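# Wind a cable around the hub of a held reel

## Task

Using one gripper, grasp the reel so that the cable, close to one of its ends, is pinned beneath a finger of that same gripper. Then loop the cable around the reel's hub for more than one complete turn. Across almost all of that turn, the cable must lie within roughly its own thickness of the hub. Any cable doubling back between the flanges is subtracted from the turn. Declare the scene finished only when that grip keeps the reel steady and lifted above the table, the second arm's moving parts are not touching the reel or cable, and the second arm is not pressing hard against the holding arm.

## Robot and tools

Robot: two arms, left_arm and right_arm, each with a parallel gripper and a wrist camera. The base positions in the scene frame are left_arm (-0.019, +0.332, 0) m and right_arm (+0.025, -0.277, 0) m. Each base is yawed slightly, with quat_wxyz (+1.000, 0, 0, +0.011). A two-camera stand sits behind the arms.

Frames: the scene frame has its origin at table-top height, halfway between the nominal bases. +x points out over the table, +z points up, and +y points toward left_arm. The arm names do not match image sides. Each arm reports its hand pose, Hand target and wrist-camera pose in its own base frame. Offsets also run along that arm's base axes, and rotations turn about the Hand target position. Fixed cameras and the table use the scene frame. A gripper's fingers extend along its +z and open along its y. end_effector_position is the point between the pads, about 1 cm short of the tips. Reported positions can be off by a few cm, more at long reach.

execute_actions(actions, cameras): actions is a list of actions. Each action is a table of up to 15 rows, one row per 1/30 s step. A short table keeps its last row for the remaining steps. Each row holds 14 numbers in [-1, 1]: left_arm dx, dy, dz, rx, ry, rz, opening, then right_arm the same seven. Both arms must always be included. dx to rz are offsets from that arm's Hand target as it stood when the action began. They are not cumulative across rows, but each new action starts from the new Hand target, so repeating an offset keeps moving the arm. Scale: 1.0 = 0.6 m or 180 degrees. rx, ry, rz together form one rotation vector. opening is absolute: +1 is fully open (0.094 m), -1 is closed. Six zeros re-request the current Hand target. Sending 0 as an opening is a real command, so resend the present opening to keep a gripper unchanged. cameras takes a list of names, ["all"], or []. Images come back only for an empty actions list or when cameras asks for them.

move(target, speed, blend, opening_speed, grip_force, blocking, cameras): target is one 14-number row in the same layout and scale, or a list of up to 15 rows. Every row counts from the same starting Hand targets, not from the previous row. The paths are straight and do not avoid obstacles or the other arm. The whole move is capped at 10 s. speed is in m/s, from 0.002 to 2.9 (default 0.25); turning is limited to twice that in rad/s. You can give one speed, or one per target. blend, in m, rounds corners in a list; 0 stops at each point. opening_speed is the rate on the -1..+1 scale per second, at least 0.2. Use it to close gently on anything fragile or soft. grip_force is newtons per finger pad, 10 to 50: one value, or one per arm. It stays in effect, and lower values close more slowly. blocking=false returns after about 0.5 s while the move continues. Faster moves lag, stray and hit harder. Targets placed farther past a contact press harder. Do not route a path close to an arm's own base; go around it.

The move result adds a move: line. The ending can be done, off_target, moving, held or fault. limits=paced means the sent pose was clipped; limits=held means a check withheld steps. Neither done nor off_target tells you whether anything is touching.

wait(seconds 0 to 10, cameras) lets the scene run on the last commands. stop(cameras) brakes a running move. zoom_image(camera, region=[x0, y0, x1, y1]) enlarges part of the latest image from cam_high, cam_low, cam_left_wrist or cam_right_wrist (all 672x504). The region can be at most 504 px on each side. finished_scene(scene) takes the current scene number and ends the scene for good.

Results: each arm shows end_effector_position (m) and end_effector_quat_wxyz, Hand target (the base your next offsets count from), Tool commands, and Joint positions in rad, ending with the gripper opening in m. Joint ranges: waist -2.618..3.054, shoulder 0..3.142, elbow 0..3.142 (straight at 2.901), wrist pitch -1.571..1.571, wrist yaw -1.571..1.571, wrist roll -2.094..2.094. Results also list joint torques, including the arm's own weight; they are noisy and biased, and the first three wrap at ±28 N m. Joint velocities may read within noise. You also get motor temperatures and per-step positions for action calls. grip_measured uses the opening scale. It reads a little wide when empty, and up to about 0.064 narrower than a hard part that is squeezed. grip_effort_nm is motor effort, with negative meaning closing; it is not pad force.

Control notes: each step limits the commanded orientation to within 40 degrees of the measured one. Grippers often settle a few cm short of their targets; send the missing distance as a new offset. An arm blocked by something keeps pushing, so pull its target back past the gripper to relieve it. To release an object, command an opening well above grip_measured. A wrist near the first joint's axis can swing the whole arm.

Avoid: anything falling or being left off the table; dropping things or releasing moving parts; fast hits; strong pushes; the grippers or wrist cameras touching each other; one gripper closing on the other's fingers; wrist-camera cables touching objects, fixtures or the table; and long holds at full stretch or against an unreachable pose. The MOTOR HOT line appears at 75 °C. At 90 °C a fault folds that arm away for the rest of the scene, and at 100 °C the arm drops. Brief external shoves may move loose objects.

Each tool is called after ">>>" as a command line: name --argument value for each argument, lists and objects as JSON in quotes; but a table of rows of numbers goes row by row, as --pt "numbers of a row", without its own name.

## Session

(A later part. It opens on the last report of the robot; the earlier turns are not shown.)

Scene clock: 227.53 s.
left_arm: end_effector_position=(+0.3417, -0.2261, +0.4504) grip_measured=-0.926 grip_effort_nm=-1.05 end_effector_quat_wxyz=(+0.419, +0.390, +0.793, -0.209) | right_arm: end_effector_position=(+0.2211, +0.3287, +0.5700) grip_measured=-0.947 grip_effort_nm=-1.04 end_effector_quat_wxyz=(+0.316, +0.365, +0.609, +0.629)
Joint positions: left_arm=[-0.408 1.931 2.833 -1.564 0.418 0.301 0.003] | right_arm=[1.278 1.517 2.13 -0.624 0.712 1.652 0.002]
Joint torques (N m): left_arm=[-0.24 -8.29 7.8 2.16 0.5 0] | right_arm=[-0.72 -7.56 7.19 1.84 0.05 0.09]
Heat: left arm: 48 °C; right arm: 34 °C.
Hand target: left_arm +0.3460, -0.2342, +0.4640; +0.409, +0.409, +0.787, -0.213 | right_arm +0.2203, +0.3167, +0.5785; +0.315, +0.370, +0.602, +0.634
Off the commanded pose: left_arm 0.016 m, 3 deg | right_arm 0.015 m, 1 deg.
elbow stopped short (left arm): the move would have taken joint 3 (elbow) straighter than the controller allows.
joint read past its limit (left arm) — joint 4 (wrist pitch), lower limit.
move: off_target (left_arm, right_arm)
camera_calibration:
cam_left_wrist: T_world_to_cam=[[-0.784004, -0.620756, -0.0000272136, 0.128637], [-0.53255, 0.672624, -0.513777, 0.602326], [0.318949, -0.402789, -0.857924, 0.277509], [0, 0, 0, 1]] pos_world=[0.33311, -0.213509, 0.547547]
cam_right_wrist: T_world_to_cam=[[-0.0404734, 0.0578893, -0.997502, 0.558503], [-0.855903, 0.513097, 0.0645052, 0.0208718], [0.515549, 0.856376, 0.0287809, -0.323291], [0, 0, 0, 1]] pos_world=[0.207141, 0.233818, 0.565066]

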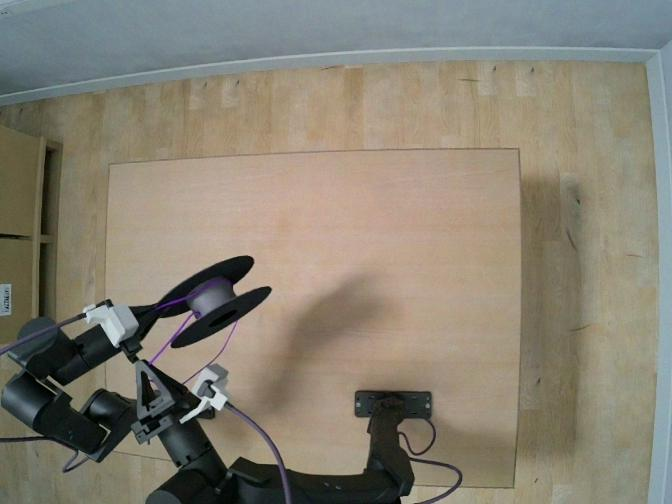

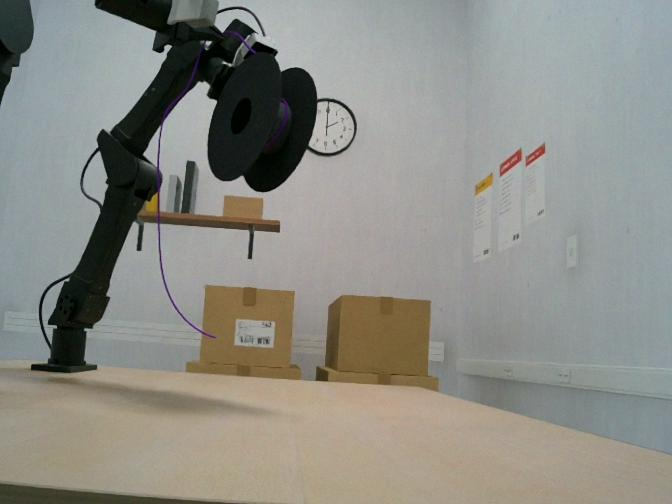

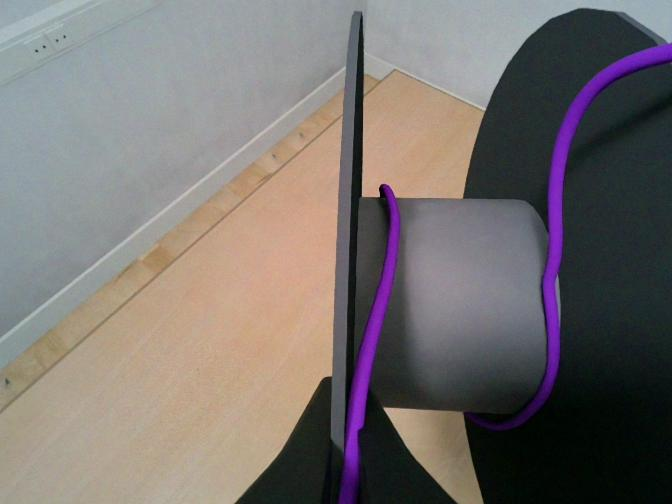

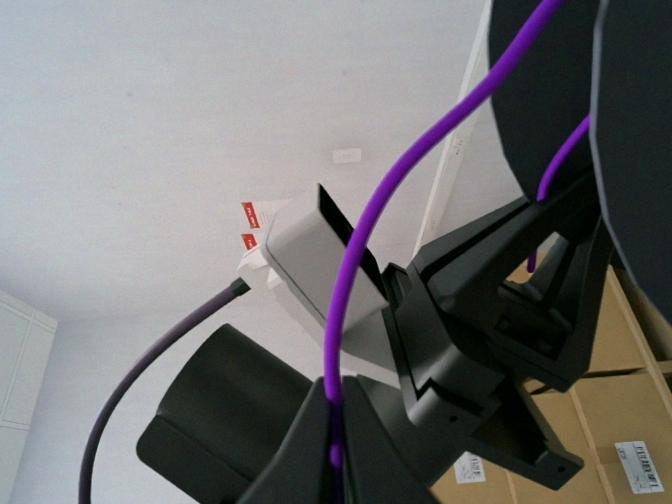

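>>> move --pt "0 0 0 0 0 0 -1 0.085 -0.104 0.017 0.047 0.0294 0 -1" --pt "0 0 0 0 0 0 -1 0.161 -0.194 -0.033 0.08 0.05 0 -1" --speed 0.08 --blend '[0.03,0]' --cameras '["all"]'

>>> zoom_image --camera "cam_low" --region '[120, 0, 380, 260]'

>>> zoom_image --camera "cam_high" --region '[130, 230, 310, 410]'

Scene clock: 230.90 s.
left_arm: end_effector_position=(+0.3417, -0.2261, +0.4504) grip_measured=-0.926 grip_effort_nm=-1.05 end_effector_quat_wxyz=(+0.419, +0.390, +0.793, -0.209) | right_arm: end_effector_position=(+0.3217, +0.2065, +0.5534) grip_measured=-0.947 grip_effort_nm=-1.04 end_effector_quat_wxyz=(+0.216, +0.456, +0.549, +0.666)
Joint positions: left_arm=[-0.408 1.931 2.833 -1.564 0.418 0.301 0.003] | right_arm=[0.572 1.333 1.905 -0.59 0.008 1.951 0.002]
Joint torques (N m): left_arm=[-0.36 -8.29 7.86 2.15 0.49 -0.01] | right_arm=[-0.76 -6.6 4.74 2.42 0.02 0.12]
Heat: left arm: 48 °C; right arm: 34 °C.
Hand target: left_arm +0.3460, -0.2342, +0.4640; +0.409, +0.409, +0.787, -0.213 | right_arm +0.3169, +0.2005, +0.5588; +0.218, +0.455, +0.541, +0.673
Off the commanded pose: left_arm 0.016 m, 3 deg | right_arm 0.009 m, 1 deg.
elbow stopped short (left arm): the move would have taken joint 3 (elbow) straighter than the controller allows.
joint read past its limit (left arm) — joint 4 (wrist pitch), lower limit.
move: off_target (left_arm)
camera_calibration:
cam_left_wrist: T_world_to_cam=[[-0.784004, -0.620756, -0.0000272136, 0.128637], [-0.53255, 0.672624, -0.513777, 0.602326], [0.318949, -0.402789, -0.857924, 0.277509], [0, 0, 0, 1]] pos_world=[0.33311, -0.213509, 0.547547]
cam_right_wrist: T_world_to_cam=[[-0.206719, 0.304325, -0.929867, 0.518323], [-0.818067, 0.467565, 0.334888, 0.018382], [0.536688, 0.829921, 0.152303, -0.339692], [0, 0, 0, 1]] pos_world=[0.304494, 0.115584, 0.527552]

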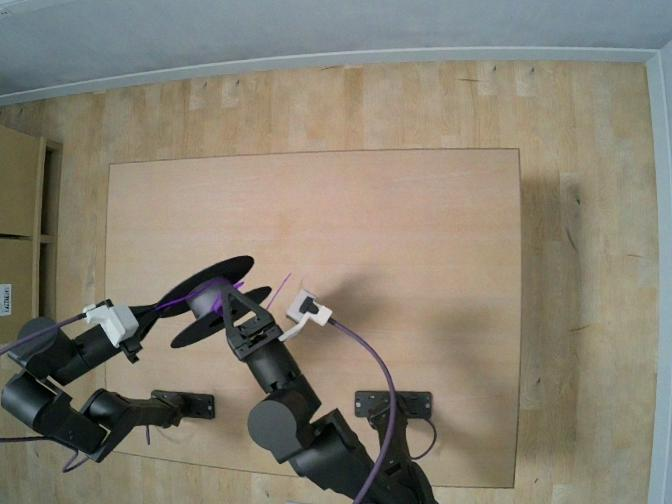

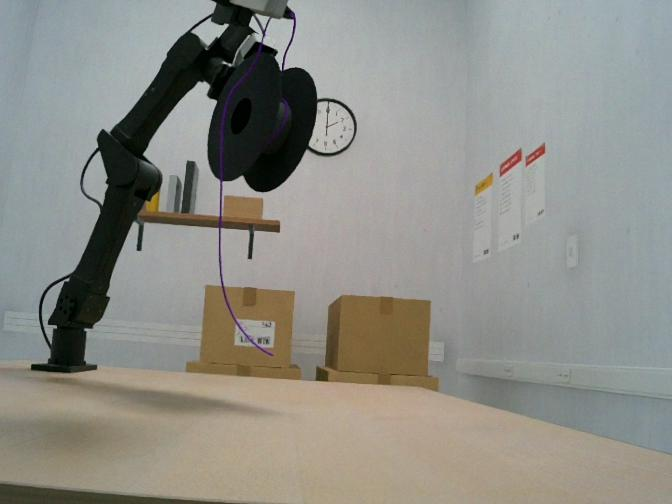

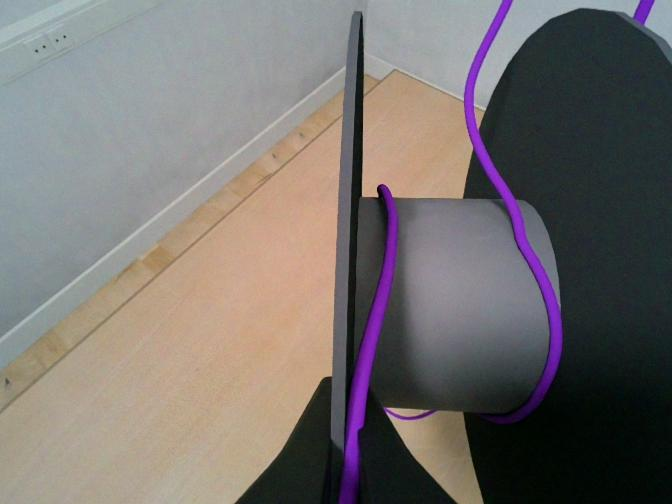

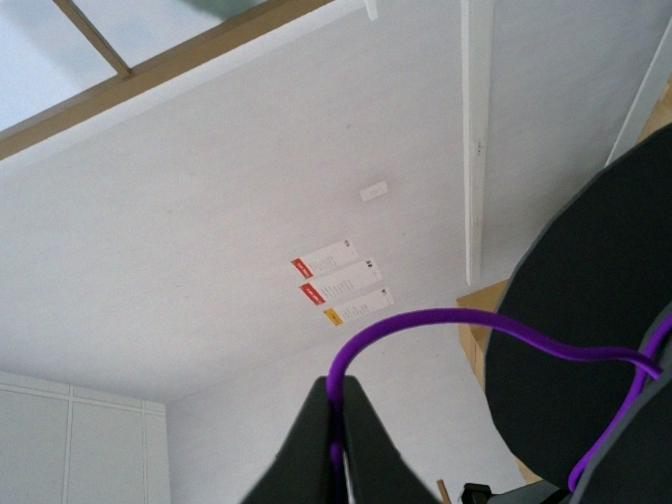

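Scaled by 1.938 from the camera's 672x504 image, which has a finer 960x720 frame.

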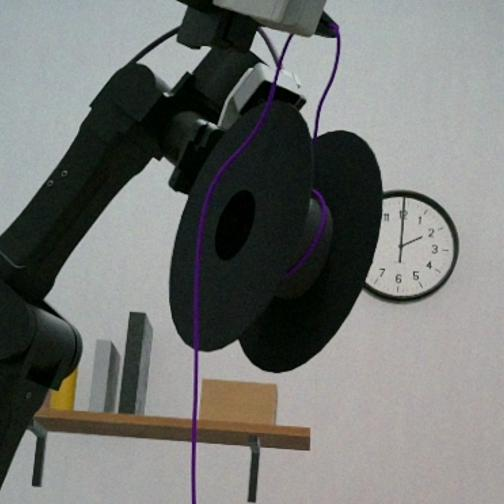

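Scaled by 2.800 from the camera's 672x504 image, which has a finer 960x720 frame.

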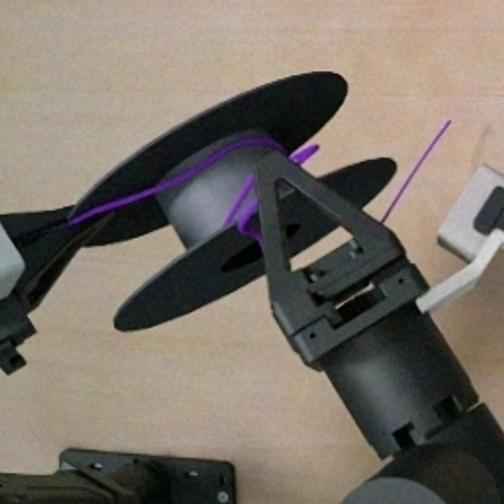

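>>> move --pt "0 0 0 0 0 0 -1 0.0955 -0.0587 -0.117 0 0 0 -1" --pt "0 0 0 0 0 0 -1 0.09 -0.043 -0.2 0 0 0 -1" --speed 0.07 --blend '[0.03,0]' --cameras '["all"]'

>>> zoom_image --camera "cam_low" --region '[120, 0, 380, 260]'

>>> zoom_image --camera "cam_high" --region '[130, 230, 310, 410]'

Scene clock: 234.63 s.
left_arm: end_effector_position=(+0.3436, -0.2269, +0.4479) grip_measured=-0.926 grip_effort_nm=-1.05 end_effector_quat_wxyz=(+0.416, +0.390, +0.794, -0.209) | right_arm: end_effector_position=(+0.3749, +0.1783, +0.4357) grip_measured=-0.947 grip_effort_nm=-1.05 end_effector_quat_wxyz=(+0.211, +0.453, +0.548, +0.671)
Joint positions: left_arm=[-0.408 1.937 2.833 -1.564 0.418 0.301 0.003] | right_arm=[0.339 1.206 1.261 -0.067 -0.237 1.954 0.002]
Joint torques (N m): left_arm=[-0.25 -9.06 7.88 2.11 0.5 -0.01] | right_arm=[0.35 -6.97 6.04 2.36 0.23 0.05]
Heat: left arm: 48 °C; right arm: 34 °C.
Hand target: left_arm +0.3461, -0.2342, +0.4639; +0.409, +0.409, +0.787, -0.213 | right_arm +0.3709, +0.1746, +0.4388; +0.218, +0.455, +0.541, +0.673
Off the commanded pose: left_arm 0.018 m, 3 deg | right_arm 0.006 m, 1 deg.
elbow stopped short (left arm): the move would have taken joint 3 (elbow) straighter than the controller allows.
joint read past its limit (left arm) — joint 4 (wrist pitch), lower limit.
move: off_target (left_arm); blend cut to 0.0254 m at target 1
camera_calibration:
cam_left_wrist: T_world_to_cam=[[-0.783984, -0.620774, 0.00306571, 0.1283], [-0.535624, 0.673934, -0.508843, 0.6018], [0.31381, -0.400566, -0.860854, 0.277894], [0, 0, 0, 1]] pos_world=[0.335718, -0.214613, 0.545054]
cam_right_wrist: T_world_to_cam=[[-0.208049, 0.309923, -0.927719, 0.427092], [-0.824962, 0.453976, 0.336665, 0.118756], [0.525502, 0.835376, 0.161225, -0.327615], [0, 0, 0, 1]] pos_world=[0.358988, 0.0874036, 0.40906]

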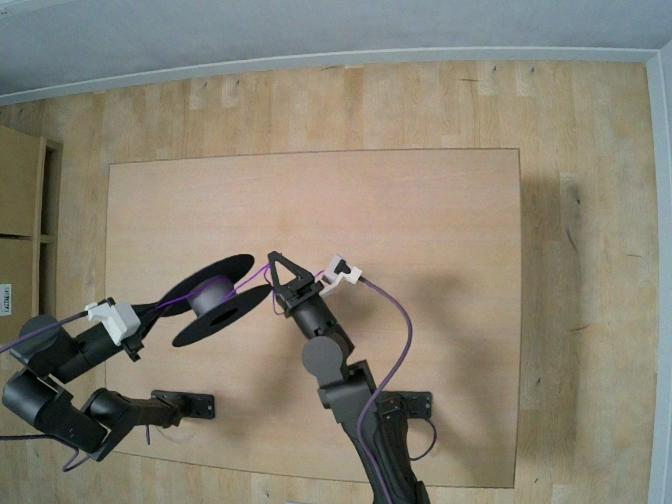

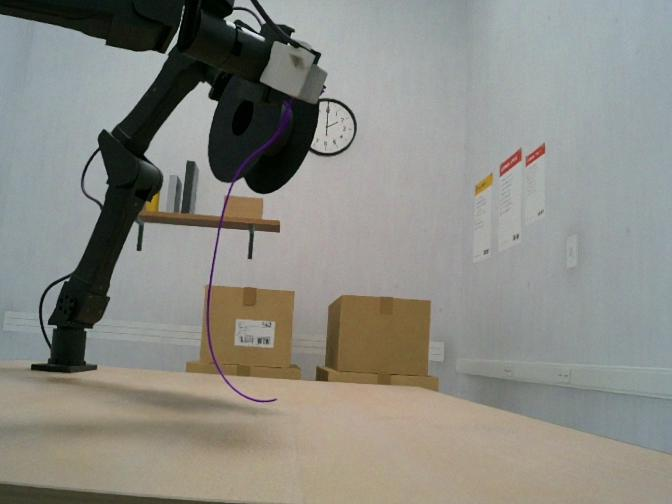

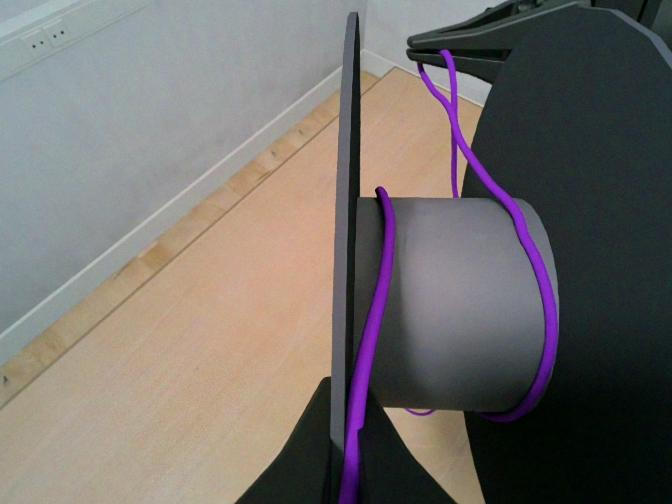

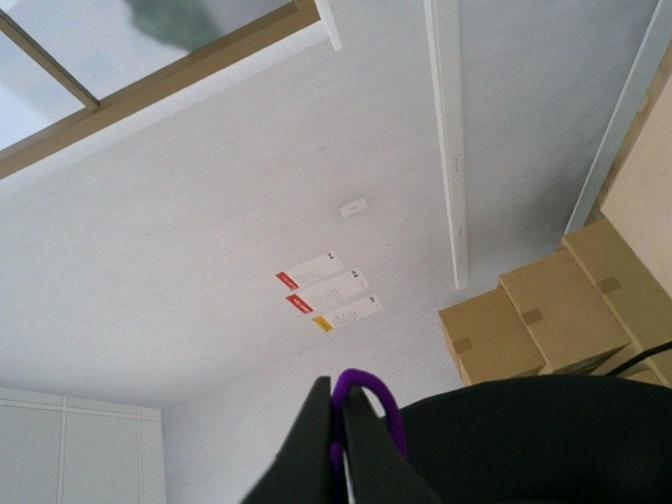

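Scaled by 1.938 from the camera's 672x504 image, which has a finer 960x720 frame.

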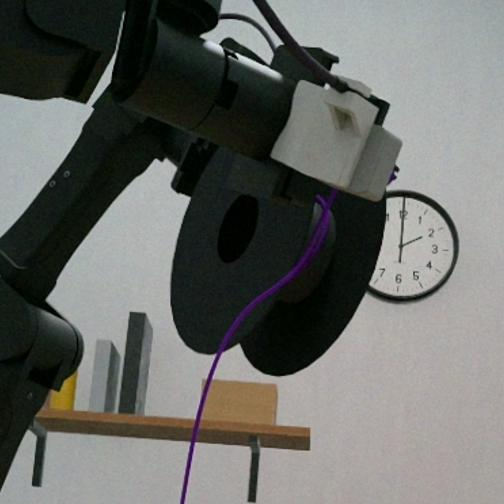

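Scaled by 2.800 from the camera's 672x504 image, which has a finer 960x720 frame.

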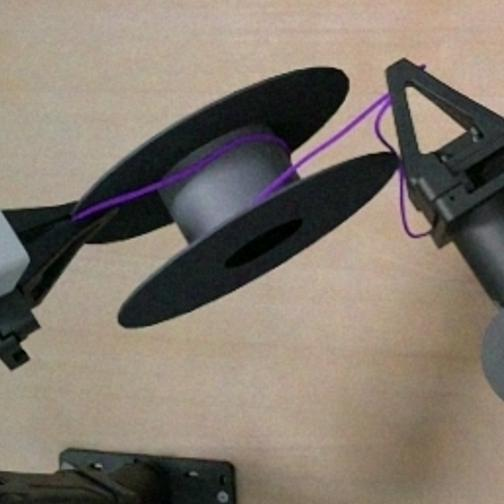

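>>> move --target '[0,0,0,0,0,0,-1,0.025,-0.04,-0.04,0,0,0,-1]' --speed 0.04 --cameras '["cam_left_wrist"]'

>>> zoom_image --camera "cam_high" --region '[150, 240, 310, 360]'

Scene clock: 237.03 s.
left_arm: end_effector_position=(+0.3486, -0.2273, +0.4438) grip_measured=-0.926 grip_effort_nm=-1.05 end_effector_quat_wxyz=(+0.413, +0.389, +0.798, -0.205) | right_arm: end_effector_position=(+0.3790, +0.1700, +0.4215) grip_measured=-0.947 grip_effort_nm=-1.05 end_effector_quat_wxyz=(+0.195, +0.427, +0.556, +0.686)
Joint positions: left_arm=[-0.408 1.948 2.833 -1.561 0.408 0.301 0.003] | right_arm=[0.257 1.203 1.171 0.051 -0.382 1.956 0.002]
Joint torques (N m): left_arm=[-0.32 -10.3 7.97 2.07 0.6 0.01] | right_arm=[-2.54 -6.35 5.65 2.06 0.56 0.02]
Heat: left arm: 48 °C; right arm: 34 °C.
Hand target: left_arm +0.3461, -0.2342, +0.4640; +0.409, +0.409, +0.787, -0.213 | right_arm +0.3859, +0.1507, +0.4148; +0.218, +0.455, +0.541, +0.673
Off the commanded pose: left_arm 0.021 m, 3 deg | right_arm 0.022 m, 5 deg.
elbow stopped short (left arm): the move would have taken joint 3 (elbow) straighter than the controller allows.
joint read past its limit (left arm) — joint 4 (wrist pitch), lower limit.
move: off_target (left_arm, right_arm)
camera_calibration:
cam_left_wrist: T_world_to_cam=[[-0.779159, -0.626826, 0.00121539, 0.129699], [-0.543134, 0.674157, -0.500518, 0.601653], [0.312918, -0.390643, -0.865725, 0.277435], [0, 0, 0, 1]] pos_world=[0.34102, -0.215931, 0.541163]
Images, in order (width x height): cam_left_wrist 672x504.

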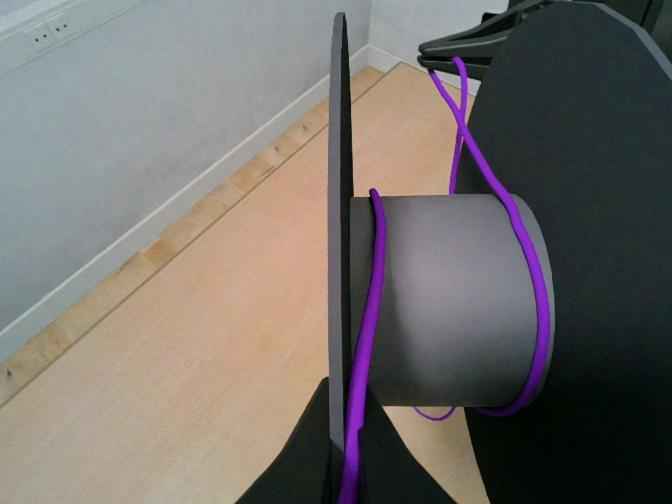

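This scene's latest camera images include none from cam_high. They are from: cam_left_wrist. cam_high's image comes with the result of a call that names it in "cameras".

>>> move --pt "0 0 0 0 0 0 -1 -0.012 0.032 0.02 0 0 0 -1" --pt "0 0 0 0 0 0 -1 -0.012 0.032 0.02 0 0 0 -0.4" --pt "0 0 0 0 0 0 -1 -0.182 -0.074 0.02 0 0 0 -0.2" --speed 0.08 --opening_speed 0.5 --cameras '["all"]'

>>> zoom_image --camera "cam_high" --region '[150, 240, 310, 360]'

>>> zoom_image --camera "cam_low" --region '[190, 20, 340, 260]'

Scene clock: 243.03 s.
left_arm: end_effector_position=(+0.3477, -0.2270, +0.4427) grip_measured=-0.926 grip_effort_nm=-1.05 end_effector_quat_wxyz=(+0.411, +0.389, +0.799, -0.205) | right_arm: end_effector_position=(+0.2765, +0.1077, +0.4356) grip_measured=-0.202 grip_effort_nm=0.11 end_effector_quat_wxyz=(+0.224, +0.445, +0.538, +0.680)
Joint positions: left_arm=[-0.408 1.948 2.833 -1.567 0.408 0.303 0.003] | right_arm=[0.086 0.789 1.06 -0.243 -0.476 1.956 0.037]
Joint torques (N m): left_arm=[-0.31 -10.25 7.97 2.15 0.59 -0.01] | right_arm=[-0.68 -1.16 5.44 1.96 -0.04 0.02]
Heat: left arm: 48 °C; right arm: 34 °C.
Hand target: left_arm +0.3461, -0.2342, +0.4640; +0.410, +0.409, +0.787, -0.213 | right_arm +0.2767, +0.1062, +0.4267; +0.218, +0.455, +0.541, +0.673
Off the commanded pose: left_arm 0.022 m, 3 deg | right_arm 0.009 m, 1 deg.
elbow stopped short (left arm): the move would have taken joint 3 (elbow) straighter than the controller allows.
joint read past its limit (left arm) — joint 4 (wrist pitch), lower limit.
move: off_target (left_arm)
camera_calibration:
cam_left_wrist: T_world_to_cam=[[-0.780004, -0.625769, 0.00272198, 0.129079], [-0.544433, 0.676463, -0.495975, 0.599258], [0.308525, -0.388344, -0.868332, 0.28008], [0, 0, 0, 1]] pos_world=[0.340526, -0.215834, 0.540069]
cam_right_wrist: T_world_to_cam=[[-0.168661, 0.320509, -0.932109, 0.418286], [-0.830181, 0.463605, 0.30963, 0.0817957], [0.53137, 0.826041, 0.187888, -0.229132], [0, 0, 0, 1]] pos_world=[0.260207, 0.0172869, 0.407613]

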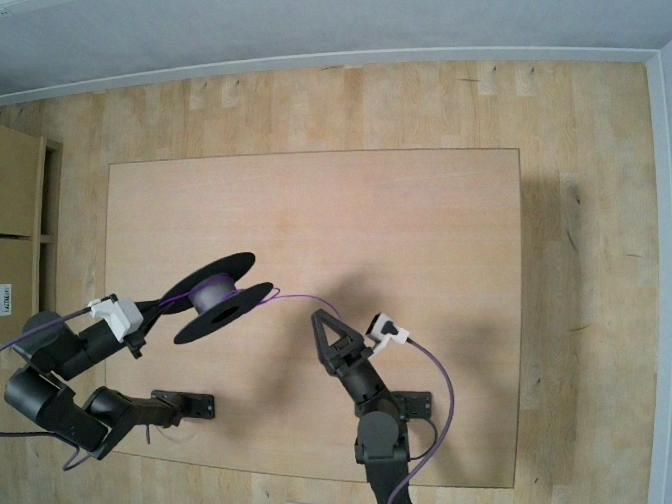

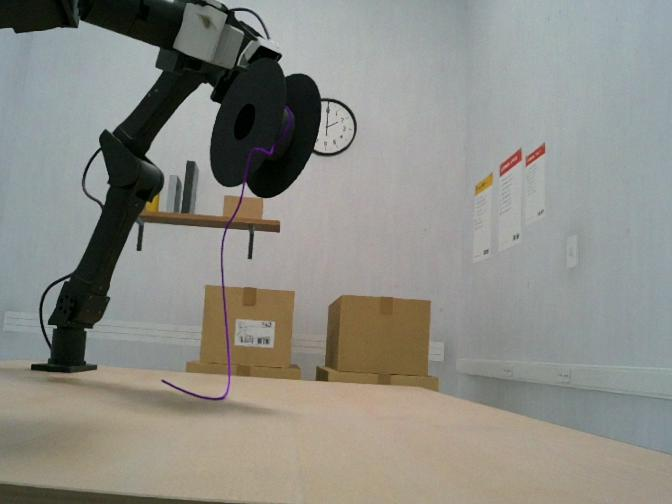

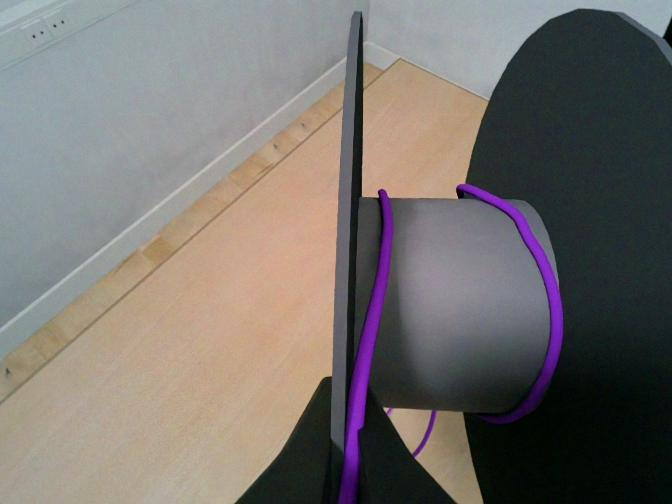

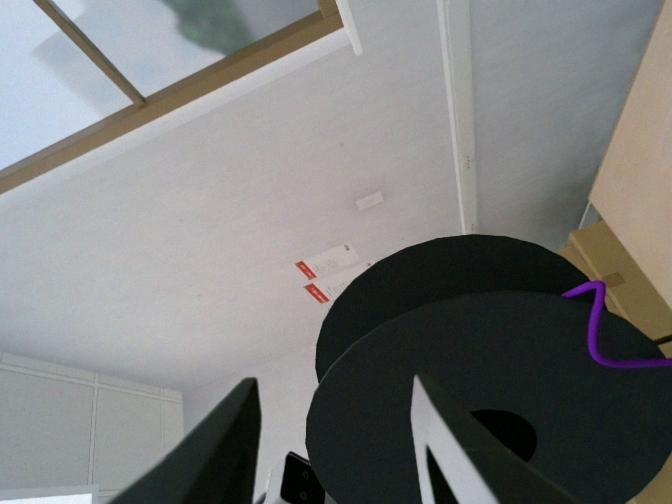

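Scaled by 3.150 from the camera's 672x504 image, which has a finer 960x720 frame.

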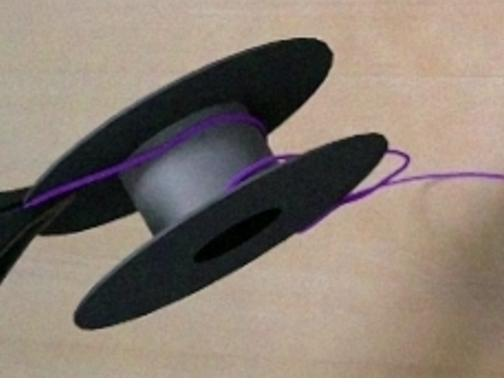

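Scaled by 2.100 from the camera's 672x504 image, which has a finer 960x720 frame.

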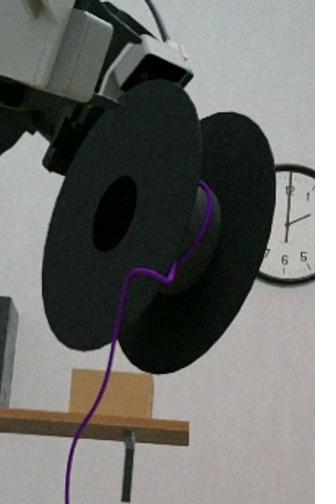

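>>> move --target '[0,0,0,0,0,0,-1,-0.123,0.109,-0.295,-0.5277,-0.3298,0,0.2]' --speed 0.25 --cameras '["cam_low","cam_right_wrist"]'

Scene clock: 248.47 s.
left_arm: end_effector_position=(+0.3477, -0.2270, +0.4427) grip_measured=-0.926 grip_effort_nm=-1.05 end_effector_quat_wxyz=(+0.411, +0.389, +0.799, -0.205) | right_arm: end_effector_position=(+0.2044, +0.1715, +0.2511) grip_measured=+0.198 grip_effort_nm=0.10 end_effector_quat_wxyz=(+0.676, -0.194, +0.684, +0.194)
Joint positions: left_arm=[-0.408 1.948 2.833 -1.567 0.408 0.303 0.003] | right_arm=[0.969 0.359 0.288 0.06 0.413 0.007 0.056]
Joint torques (N m): left_arm=[-0.29 -10.21 7.91 2.14 0.59 -0.02] | right_arm=[0.61 0.16 6.02 2.4 0.08 -0.02]
Heat: left arm: 48 °C; right arm: 34 °C.
Hand target: left_arm +0.3461, -0.2342, +0.4640; +0.410, +0.409, +0.787, -0.213 | right_arm +0.2029, +0.1717, +0.2498; +0.679, -0.195, +0.680, +0.196
Off the commanded pose: left_arm 0.022 m, 3 deg | right_arm 0.002 m, 1 deg.
elbow stopped short (left arm): the move would have taken joint 3 (elbow) straighter than the controller allows.
joint read past its limit (left arm) — joint 4 (wrist pitch), lower limit.
move: off_target (left_arm)
camera_calibration:
cam_right_wrist: T_world_to_cam=[[0.532554, -0.846396, 0.000542875, 0.0362521], [-0.386637, -0.243844, -0.889411, 0.381237], [0.752926, 0.47345, -0.457108, -0.0316978], [0, 0, 0, 1]] pos_world=[0.15196, 0.138653, 0.324567]
Images, in order (width x height): cam_low 672x504, cam_right_wrist 672x504.

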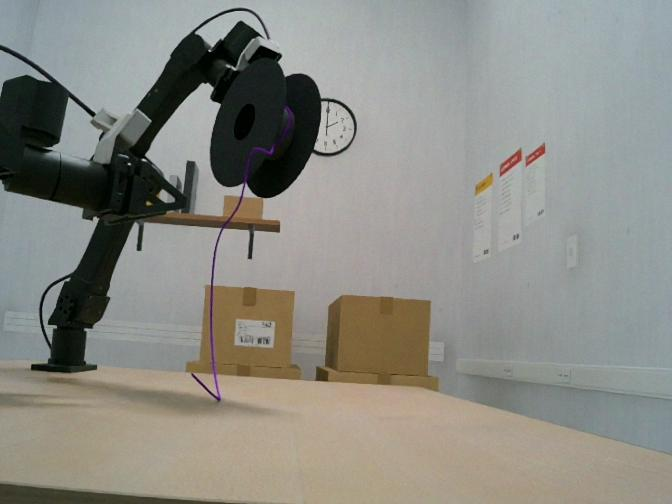

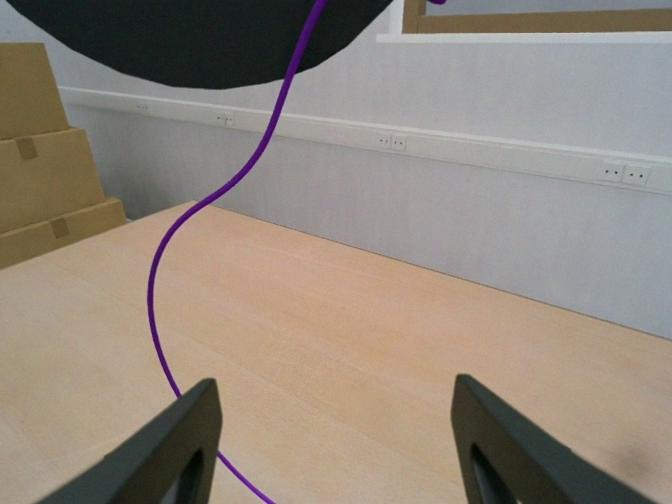

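>>> move --pt "0 0 0 0 0 0 -1 0.025 0.076 0.055 0 0 0 0.4" --pt "0 0 0 0 0 0 -1 0.11 0.129 0.055 0 0 0 0.4" --speed 0.1 --blend '[0.01,0]' --cameras '["cam_high","cam_low","cam_right_wrist"]'

>>> zoom_image --camera "cam_low" --region '[120, 20, 340, 260]'

Scene clock: 251.03 s.
left_arm: end_effector_position=(+0.3477, -0.2270, +0.4427) grip_measured=-0.926 grip_effort_nm=-1.05 end_effector_quat_wxyz=(+0.411, +0.389, +0.799, -0.205) | right_arm: end_effector_position=(+0.2658, +0.2472, +0.2681) grip_measured=+0.398 grip_effort_nm=0.10 end_effector_quat_wxyz=(+0.669, -0.201, +0.690, +0.188)
Joint positions: left_arm=[-0.408 1.948 2.833 -1.567 0.408 0.303 0.003] | right_arm=[0.926 0.986 0.498 0.451 0.368 0.004 0.066]
Joint torques (N m): left_arm=[-0.24 -10.29 7.97 2.14 0.6 0.01] | right_arm=[-0.68 -2.47 9.51 2.43 -0.04 -0.02]
Heat: left arm: 48 °C; right arm: 34 °C.
Hand target: left_arm +0.3461, -0.2342, +0.4640; +0.410, +0.409, +0.787, -0.213 | right_arm +0.2689, +0.2491, +0.2827; +0.679, -0.195, +0.680, +0.196
Off the commanded pose: left_arm 0.022 m, 3 deg | right_arm 0.015 m, 2 deg.
elbow stopped short (left arm): the move would have taken joint 3 (elbow) straighter than the controller allows.
joint read past its limit (left arm) — joint 4 (wrist pitch), lower limit.
move: off_target (left_arm, right_arm)
camera_calibration:
cam_right_wrist: T_world_to_cam=[[0.534303, -0.845204, 0.0122641, 0.0636843], [-0.398588, -0.264712, -0.878098, 0.44391], [0.745418, 0.464281, -0.478324, -0.0961252], [0, 0, 0, 1]] pos_world=[0.214564, 0.215964, 0.343037]
Images, in order (width x height): cam_high 672x504, cam_low 672x504, cam_right_wrist 672x504.

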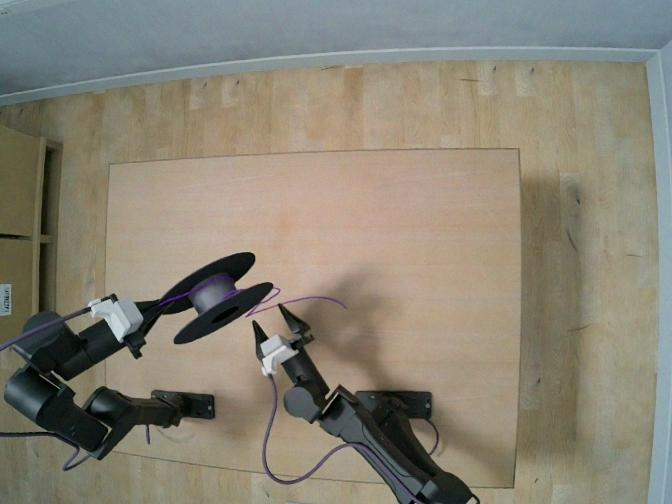

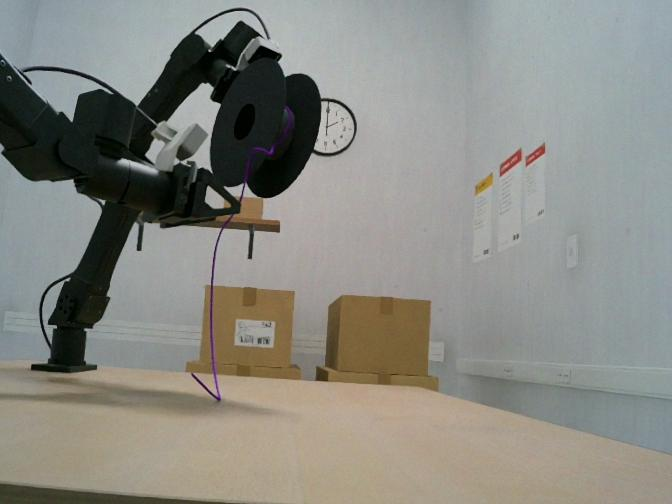

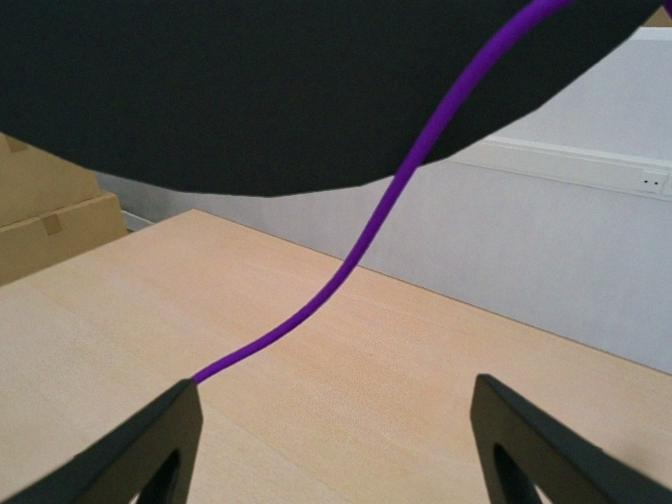

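Scaled by 2.100 from the camera's 672x504 image, which has a finer 960x720 frame.

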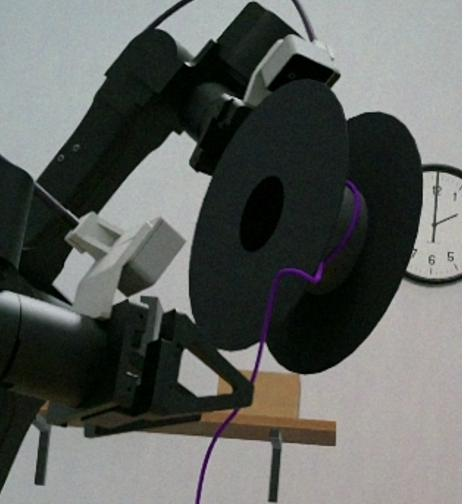

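>>> move --pt "0 0 0 0 0 0 -1 0.0117 0.019 0.03 0 0 0 0.2" --pt "0 0 0 0 0 0 -1 0.0117 0.019 0.03 0 0 0 -1" --speed 0.06 --opening_speed 0.8 --cameras '["cam_low","cam_right_wrist"]'

>>> zoom_image --camera "cam_low" --region '[120, 20, 340, 260]'

Scene clock: 254.30 s.
left_arm: end_effector_position=(+0.3477, -0.2270, +0.4427) grip_measured=-0.926 grip_effort_nm=-1.05 end_effector_quat_wxyz=(+0.411, +0.389, +0.799, -0.205) | right_arm: end_effector_position=(+0.2742, +0.2585, +0.2938) grip_measured=-0.986 grip_effort_nm=-0.74 end_effector_quat_wxyz=(+0.678, -0.195, +0.682, +0.195)
Joint positions: left_arm=[-0.408 1.948 2.833 -1.567 0.408 0.303 0.003] | right_arm=[0.926 1.037 0.595 0.436 0.367 0.004 0.001]
Joint torques (N m): left_arm=[-0.32 -10.26 7.94 2.14 0.6 -0.01] | right_arm=[-0.13 -2.95 9.42 2.07 0 0]
Heat: left arm: 48 °C; right arm: 34 °C.
Hand target: left_arm +0.3461, -0.2342, +0.4640; +0.410, +0.409, +0.787, -0.213 | right_arm +0.2759, +0.2605, +0.3007; +0.679, -0.195, +0.680, +0.196
Off the commanded pose: left_arm 0.022 m, 3 deg | right_arm 0.007 m, 0 deg.
elbow stopped short (left arm): the move would have taken joint 3 (elbow) straighter than the controller allows.
joint read past its limit (left arm) — joint 4 (wrist pitch), lower limit.
move: off_target (left_arm)
camera_calibration:
cam_right_wrist: T_world_to_cam=[[0.534497, -0.845169, 0.00140735, 0.0715252], [-0.382307, -0.243261, -0.89144, 0.466658], [0.75376, 0.475934, -0.453136, -0.107967], [0, 0, 0, 1]] pos_world=[0.221557, 0.225355, 0.366973]
Images, in order (width x height): cam_low 672x504, cam_right_wrist 672x504.

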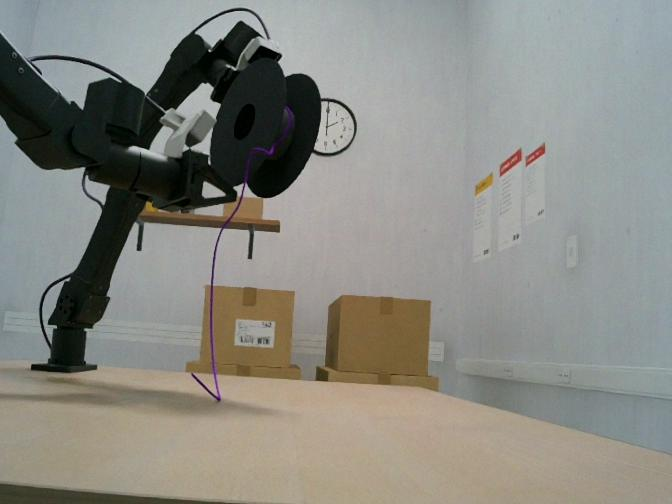

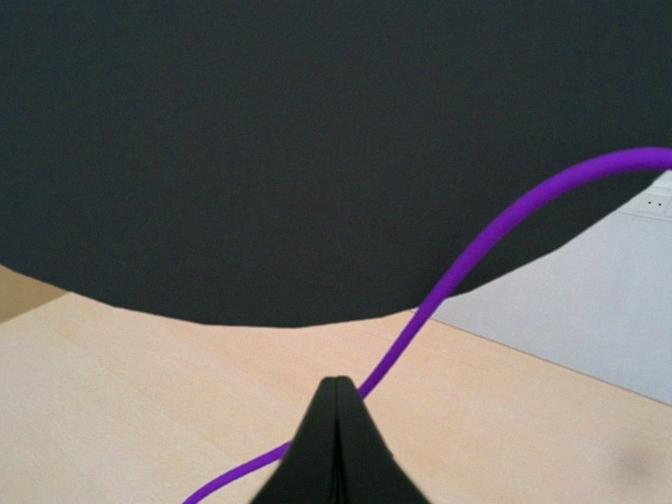

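Scaled by 2.100 from the camera's 672x504 image, which has a finer 960x720 frame.

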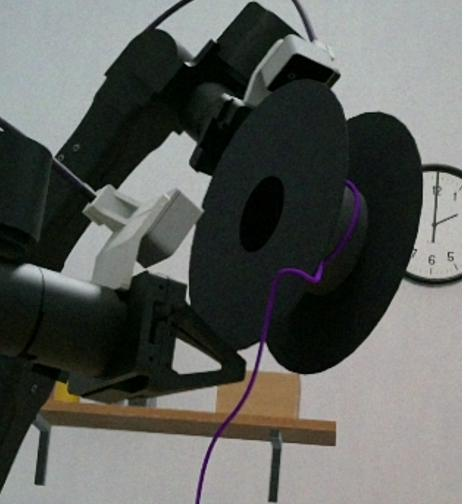

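>>> move --pt "0 0 0 0 0 0 -1 -0.06 -0.04 0 0 0 0 -1" --pt "0 0 0 0 0 0 -1 -0.15 -0.0 -0.17 0 0 0 0.5" --speed 0.15 --blend '[0.02,0]' --cameras '["cam_low","cam_right_wrist"]'

Scene clock: 258.17 s.
left_arm: end_effector_position=(+0.3477, -0.2270, +0.4427) grip_measured=-0.926 grip_effort_nm=-1.05 end_effector_quat_wxyz=(+0.411, +0.389, +0.799, -0.205) | right_arm: end_effector_position=(+0.1880, +0.2613, +0.2039) grip_measured=+0.498 grip_effort_nm=0.11 end_effector_quat_wxyz=(+0.681, -0.190, +0.679, +0.198)
Joint positions: left_arm=[-0.408 1.948 2.833 -1.567 0.408 0.303 0.003] | right_arm=[1.359 1.082 0.209 0.88 0.804 0.005 0.07]
Joint torques (N m): left_arm=[-0.32 -10.24 7.88 2.13 0.61 0] | right_arm=[0.66 -2.04 4.92 2.19 0.06 -0.01]
Heat: left arm: 48 °C; right arm: 34 °C.
Hand target: left_arm +0.3461, -0.2342, +0.4640; +0.410, +0.409, +0.787, -0.213 | right_arm +0.1859, +0.2605, +0.1987; +0.679, -0.195, +0.680, +0.196
Off the commanded pose: left_arm 0.022 m, 3 deg | right_arm 0.006 m, 1 deg.
elbow stopped short (left arm): the move would have taken joint 3 (elbow) straighter than the controller allows.
joint read past its limit (left arm) — joint 4 (wrist pitch), lower limit.
move: off_target (left_arm)
camera_calibration:
cam_right_wrist: T_world_to_cam=[[0.53164, -0.846947, -0.00626225, 0.122671], [-0.378582, -0.231014, -0.896275, 0.351406], [0.757651, 0.478866, -0.443455, -0.088482], [0, 0, 0, 1]] pos_world=[0.134857, 0.227447, 0.276486]
Images, in order (width x height): cam_low 672x504, cam_right_wrist 672x504.

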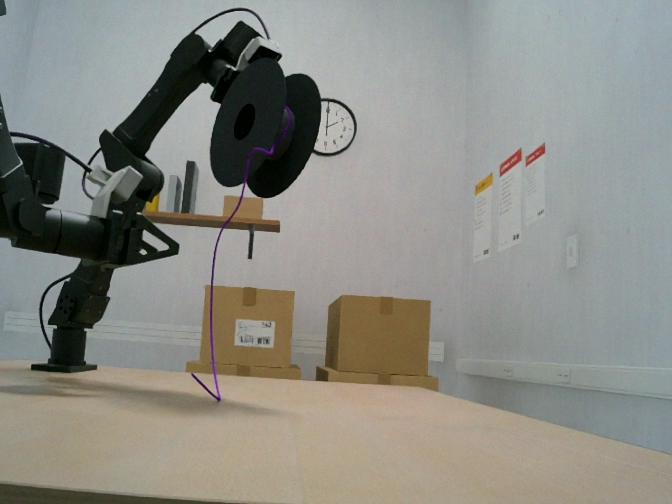

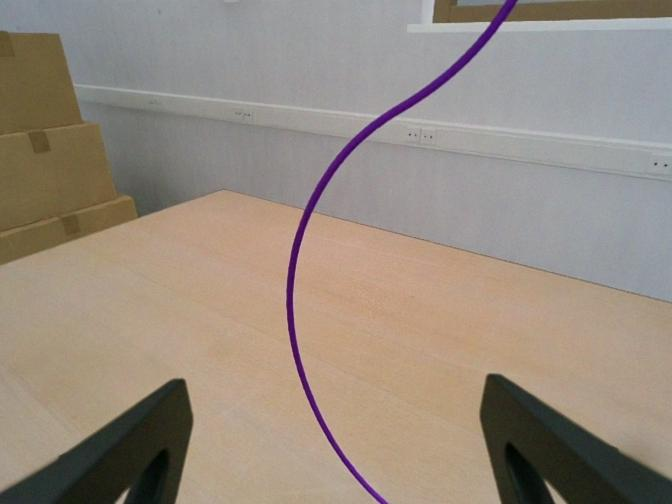

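>>> move --target '[0,0,0,0,0,0,-1,0.117,0.112,-0.03,0,0,0,0.5]' --speed 0.1 --cameras '["cam_low","cam_right_wrist"]'

>>> zoom_image --camera "cam_low" --region '[120, 120, 340, 360]'

Scene clock: 260.23 s.
left_arm: end_effector_position=(+0.3477, -0.2270, +0.4427) grip_measured=-0.926 grip_effort_nm=-1.05 end_effector_quat_wxyz=(+0.411, +0.389, +0.799, -0.205) | right_arm: end_effector_position=(+0.2525, +0.3236, +0.1764) grip_measured=+0.498 grip_effort_nm=0.11 end_effector_quat_wxyz=(+0.675, -0.198, +0.684, +0.191)
Joint positions: left_arm=[-0.408 1.948 2.833 -1.567 0.408 0.303 0.003] | right_arm=[1.155 1.6 0.43 1.152 0.597 0.005 0.07]
Joint torques (N m): left_arm=[-0.28 -10.28 7.9 2.14 0.58 -0.02] | right_arm=[-0.7 -5.42 6.78 2.36 -0.06 -0.03]
Heat: left arm: 48 °C; right arm: 34 °C.
Hand target: left_arm +0.3461, -0.2342, +0.4640; +0.410, +0.409, +0.787, -0.213 | right_arm +0.2561, +0.3276, +0.1807; +0.679, -0.195, +0.680, +0.196
Off the commanded pose: left_arm 0.022 m, 3 deg | right_arm 0.007 m, 1 deg.
elbow stopped short (left arm): the move would have taken joint 3 (elbow) straighter than the controller allows.
joint read past its limit (left arm) — joint 4 (wrist pitch), lower limit.
move: off_target (left_arm)
camera_calibration:
cam_right_wrist: T_world_to_cam=[[0.534246, -0.845282, 0.00890106, 0.137173], [-0.385684, -0.253108, -0.887234, 0.372857], [0.752216, 0.470568, -0.461234, -0.172208], [0, 0, 0, 1]] pos_world=[0.200059, 0.291359, 0.250162]
Images, in order (width x height): cam_low 672x504, cam_right_wrist 672x504.

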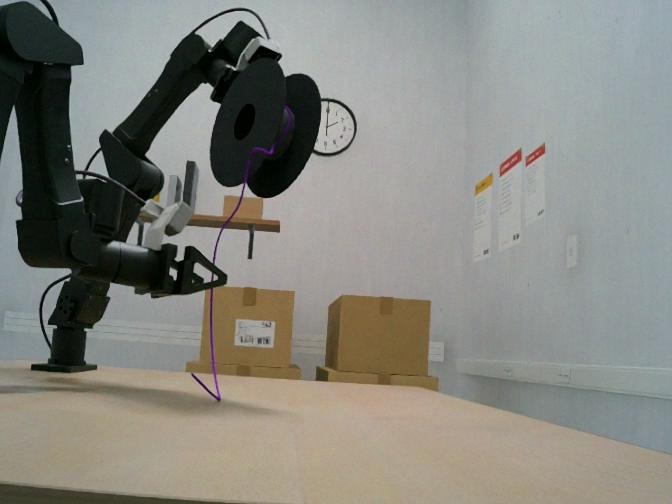

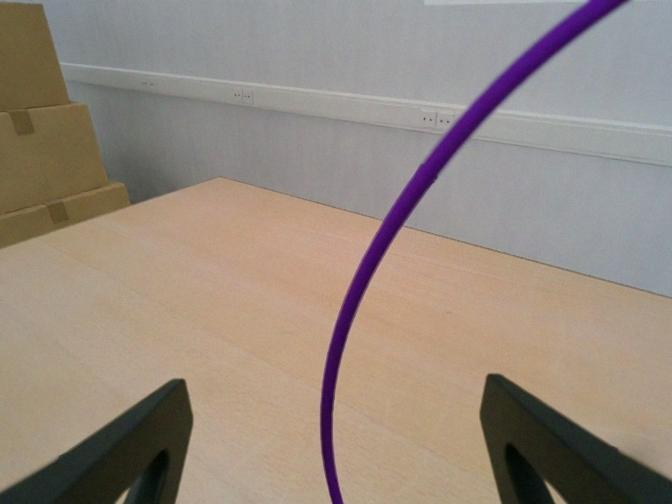

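Scaled by 2.100 from the camera's 672x504 image, which has a finer 960x720 frame.

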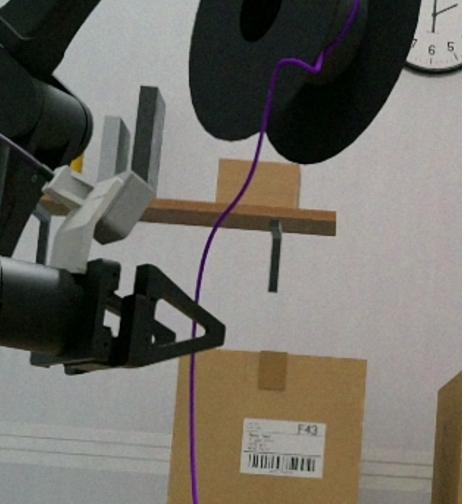

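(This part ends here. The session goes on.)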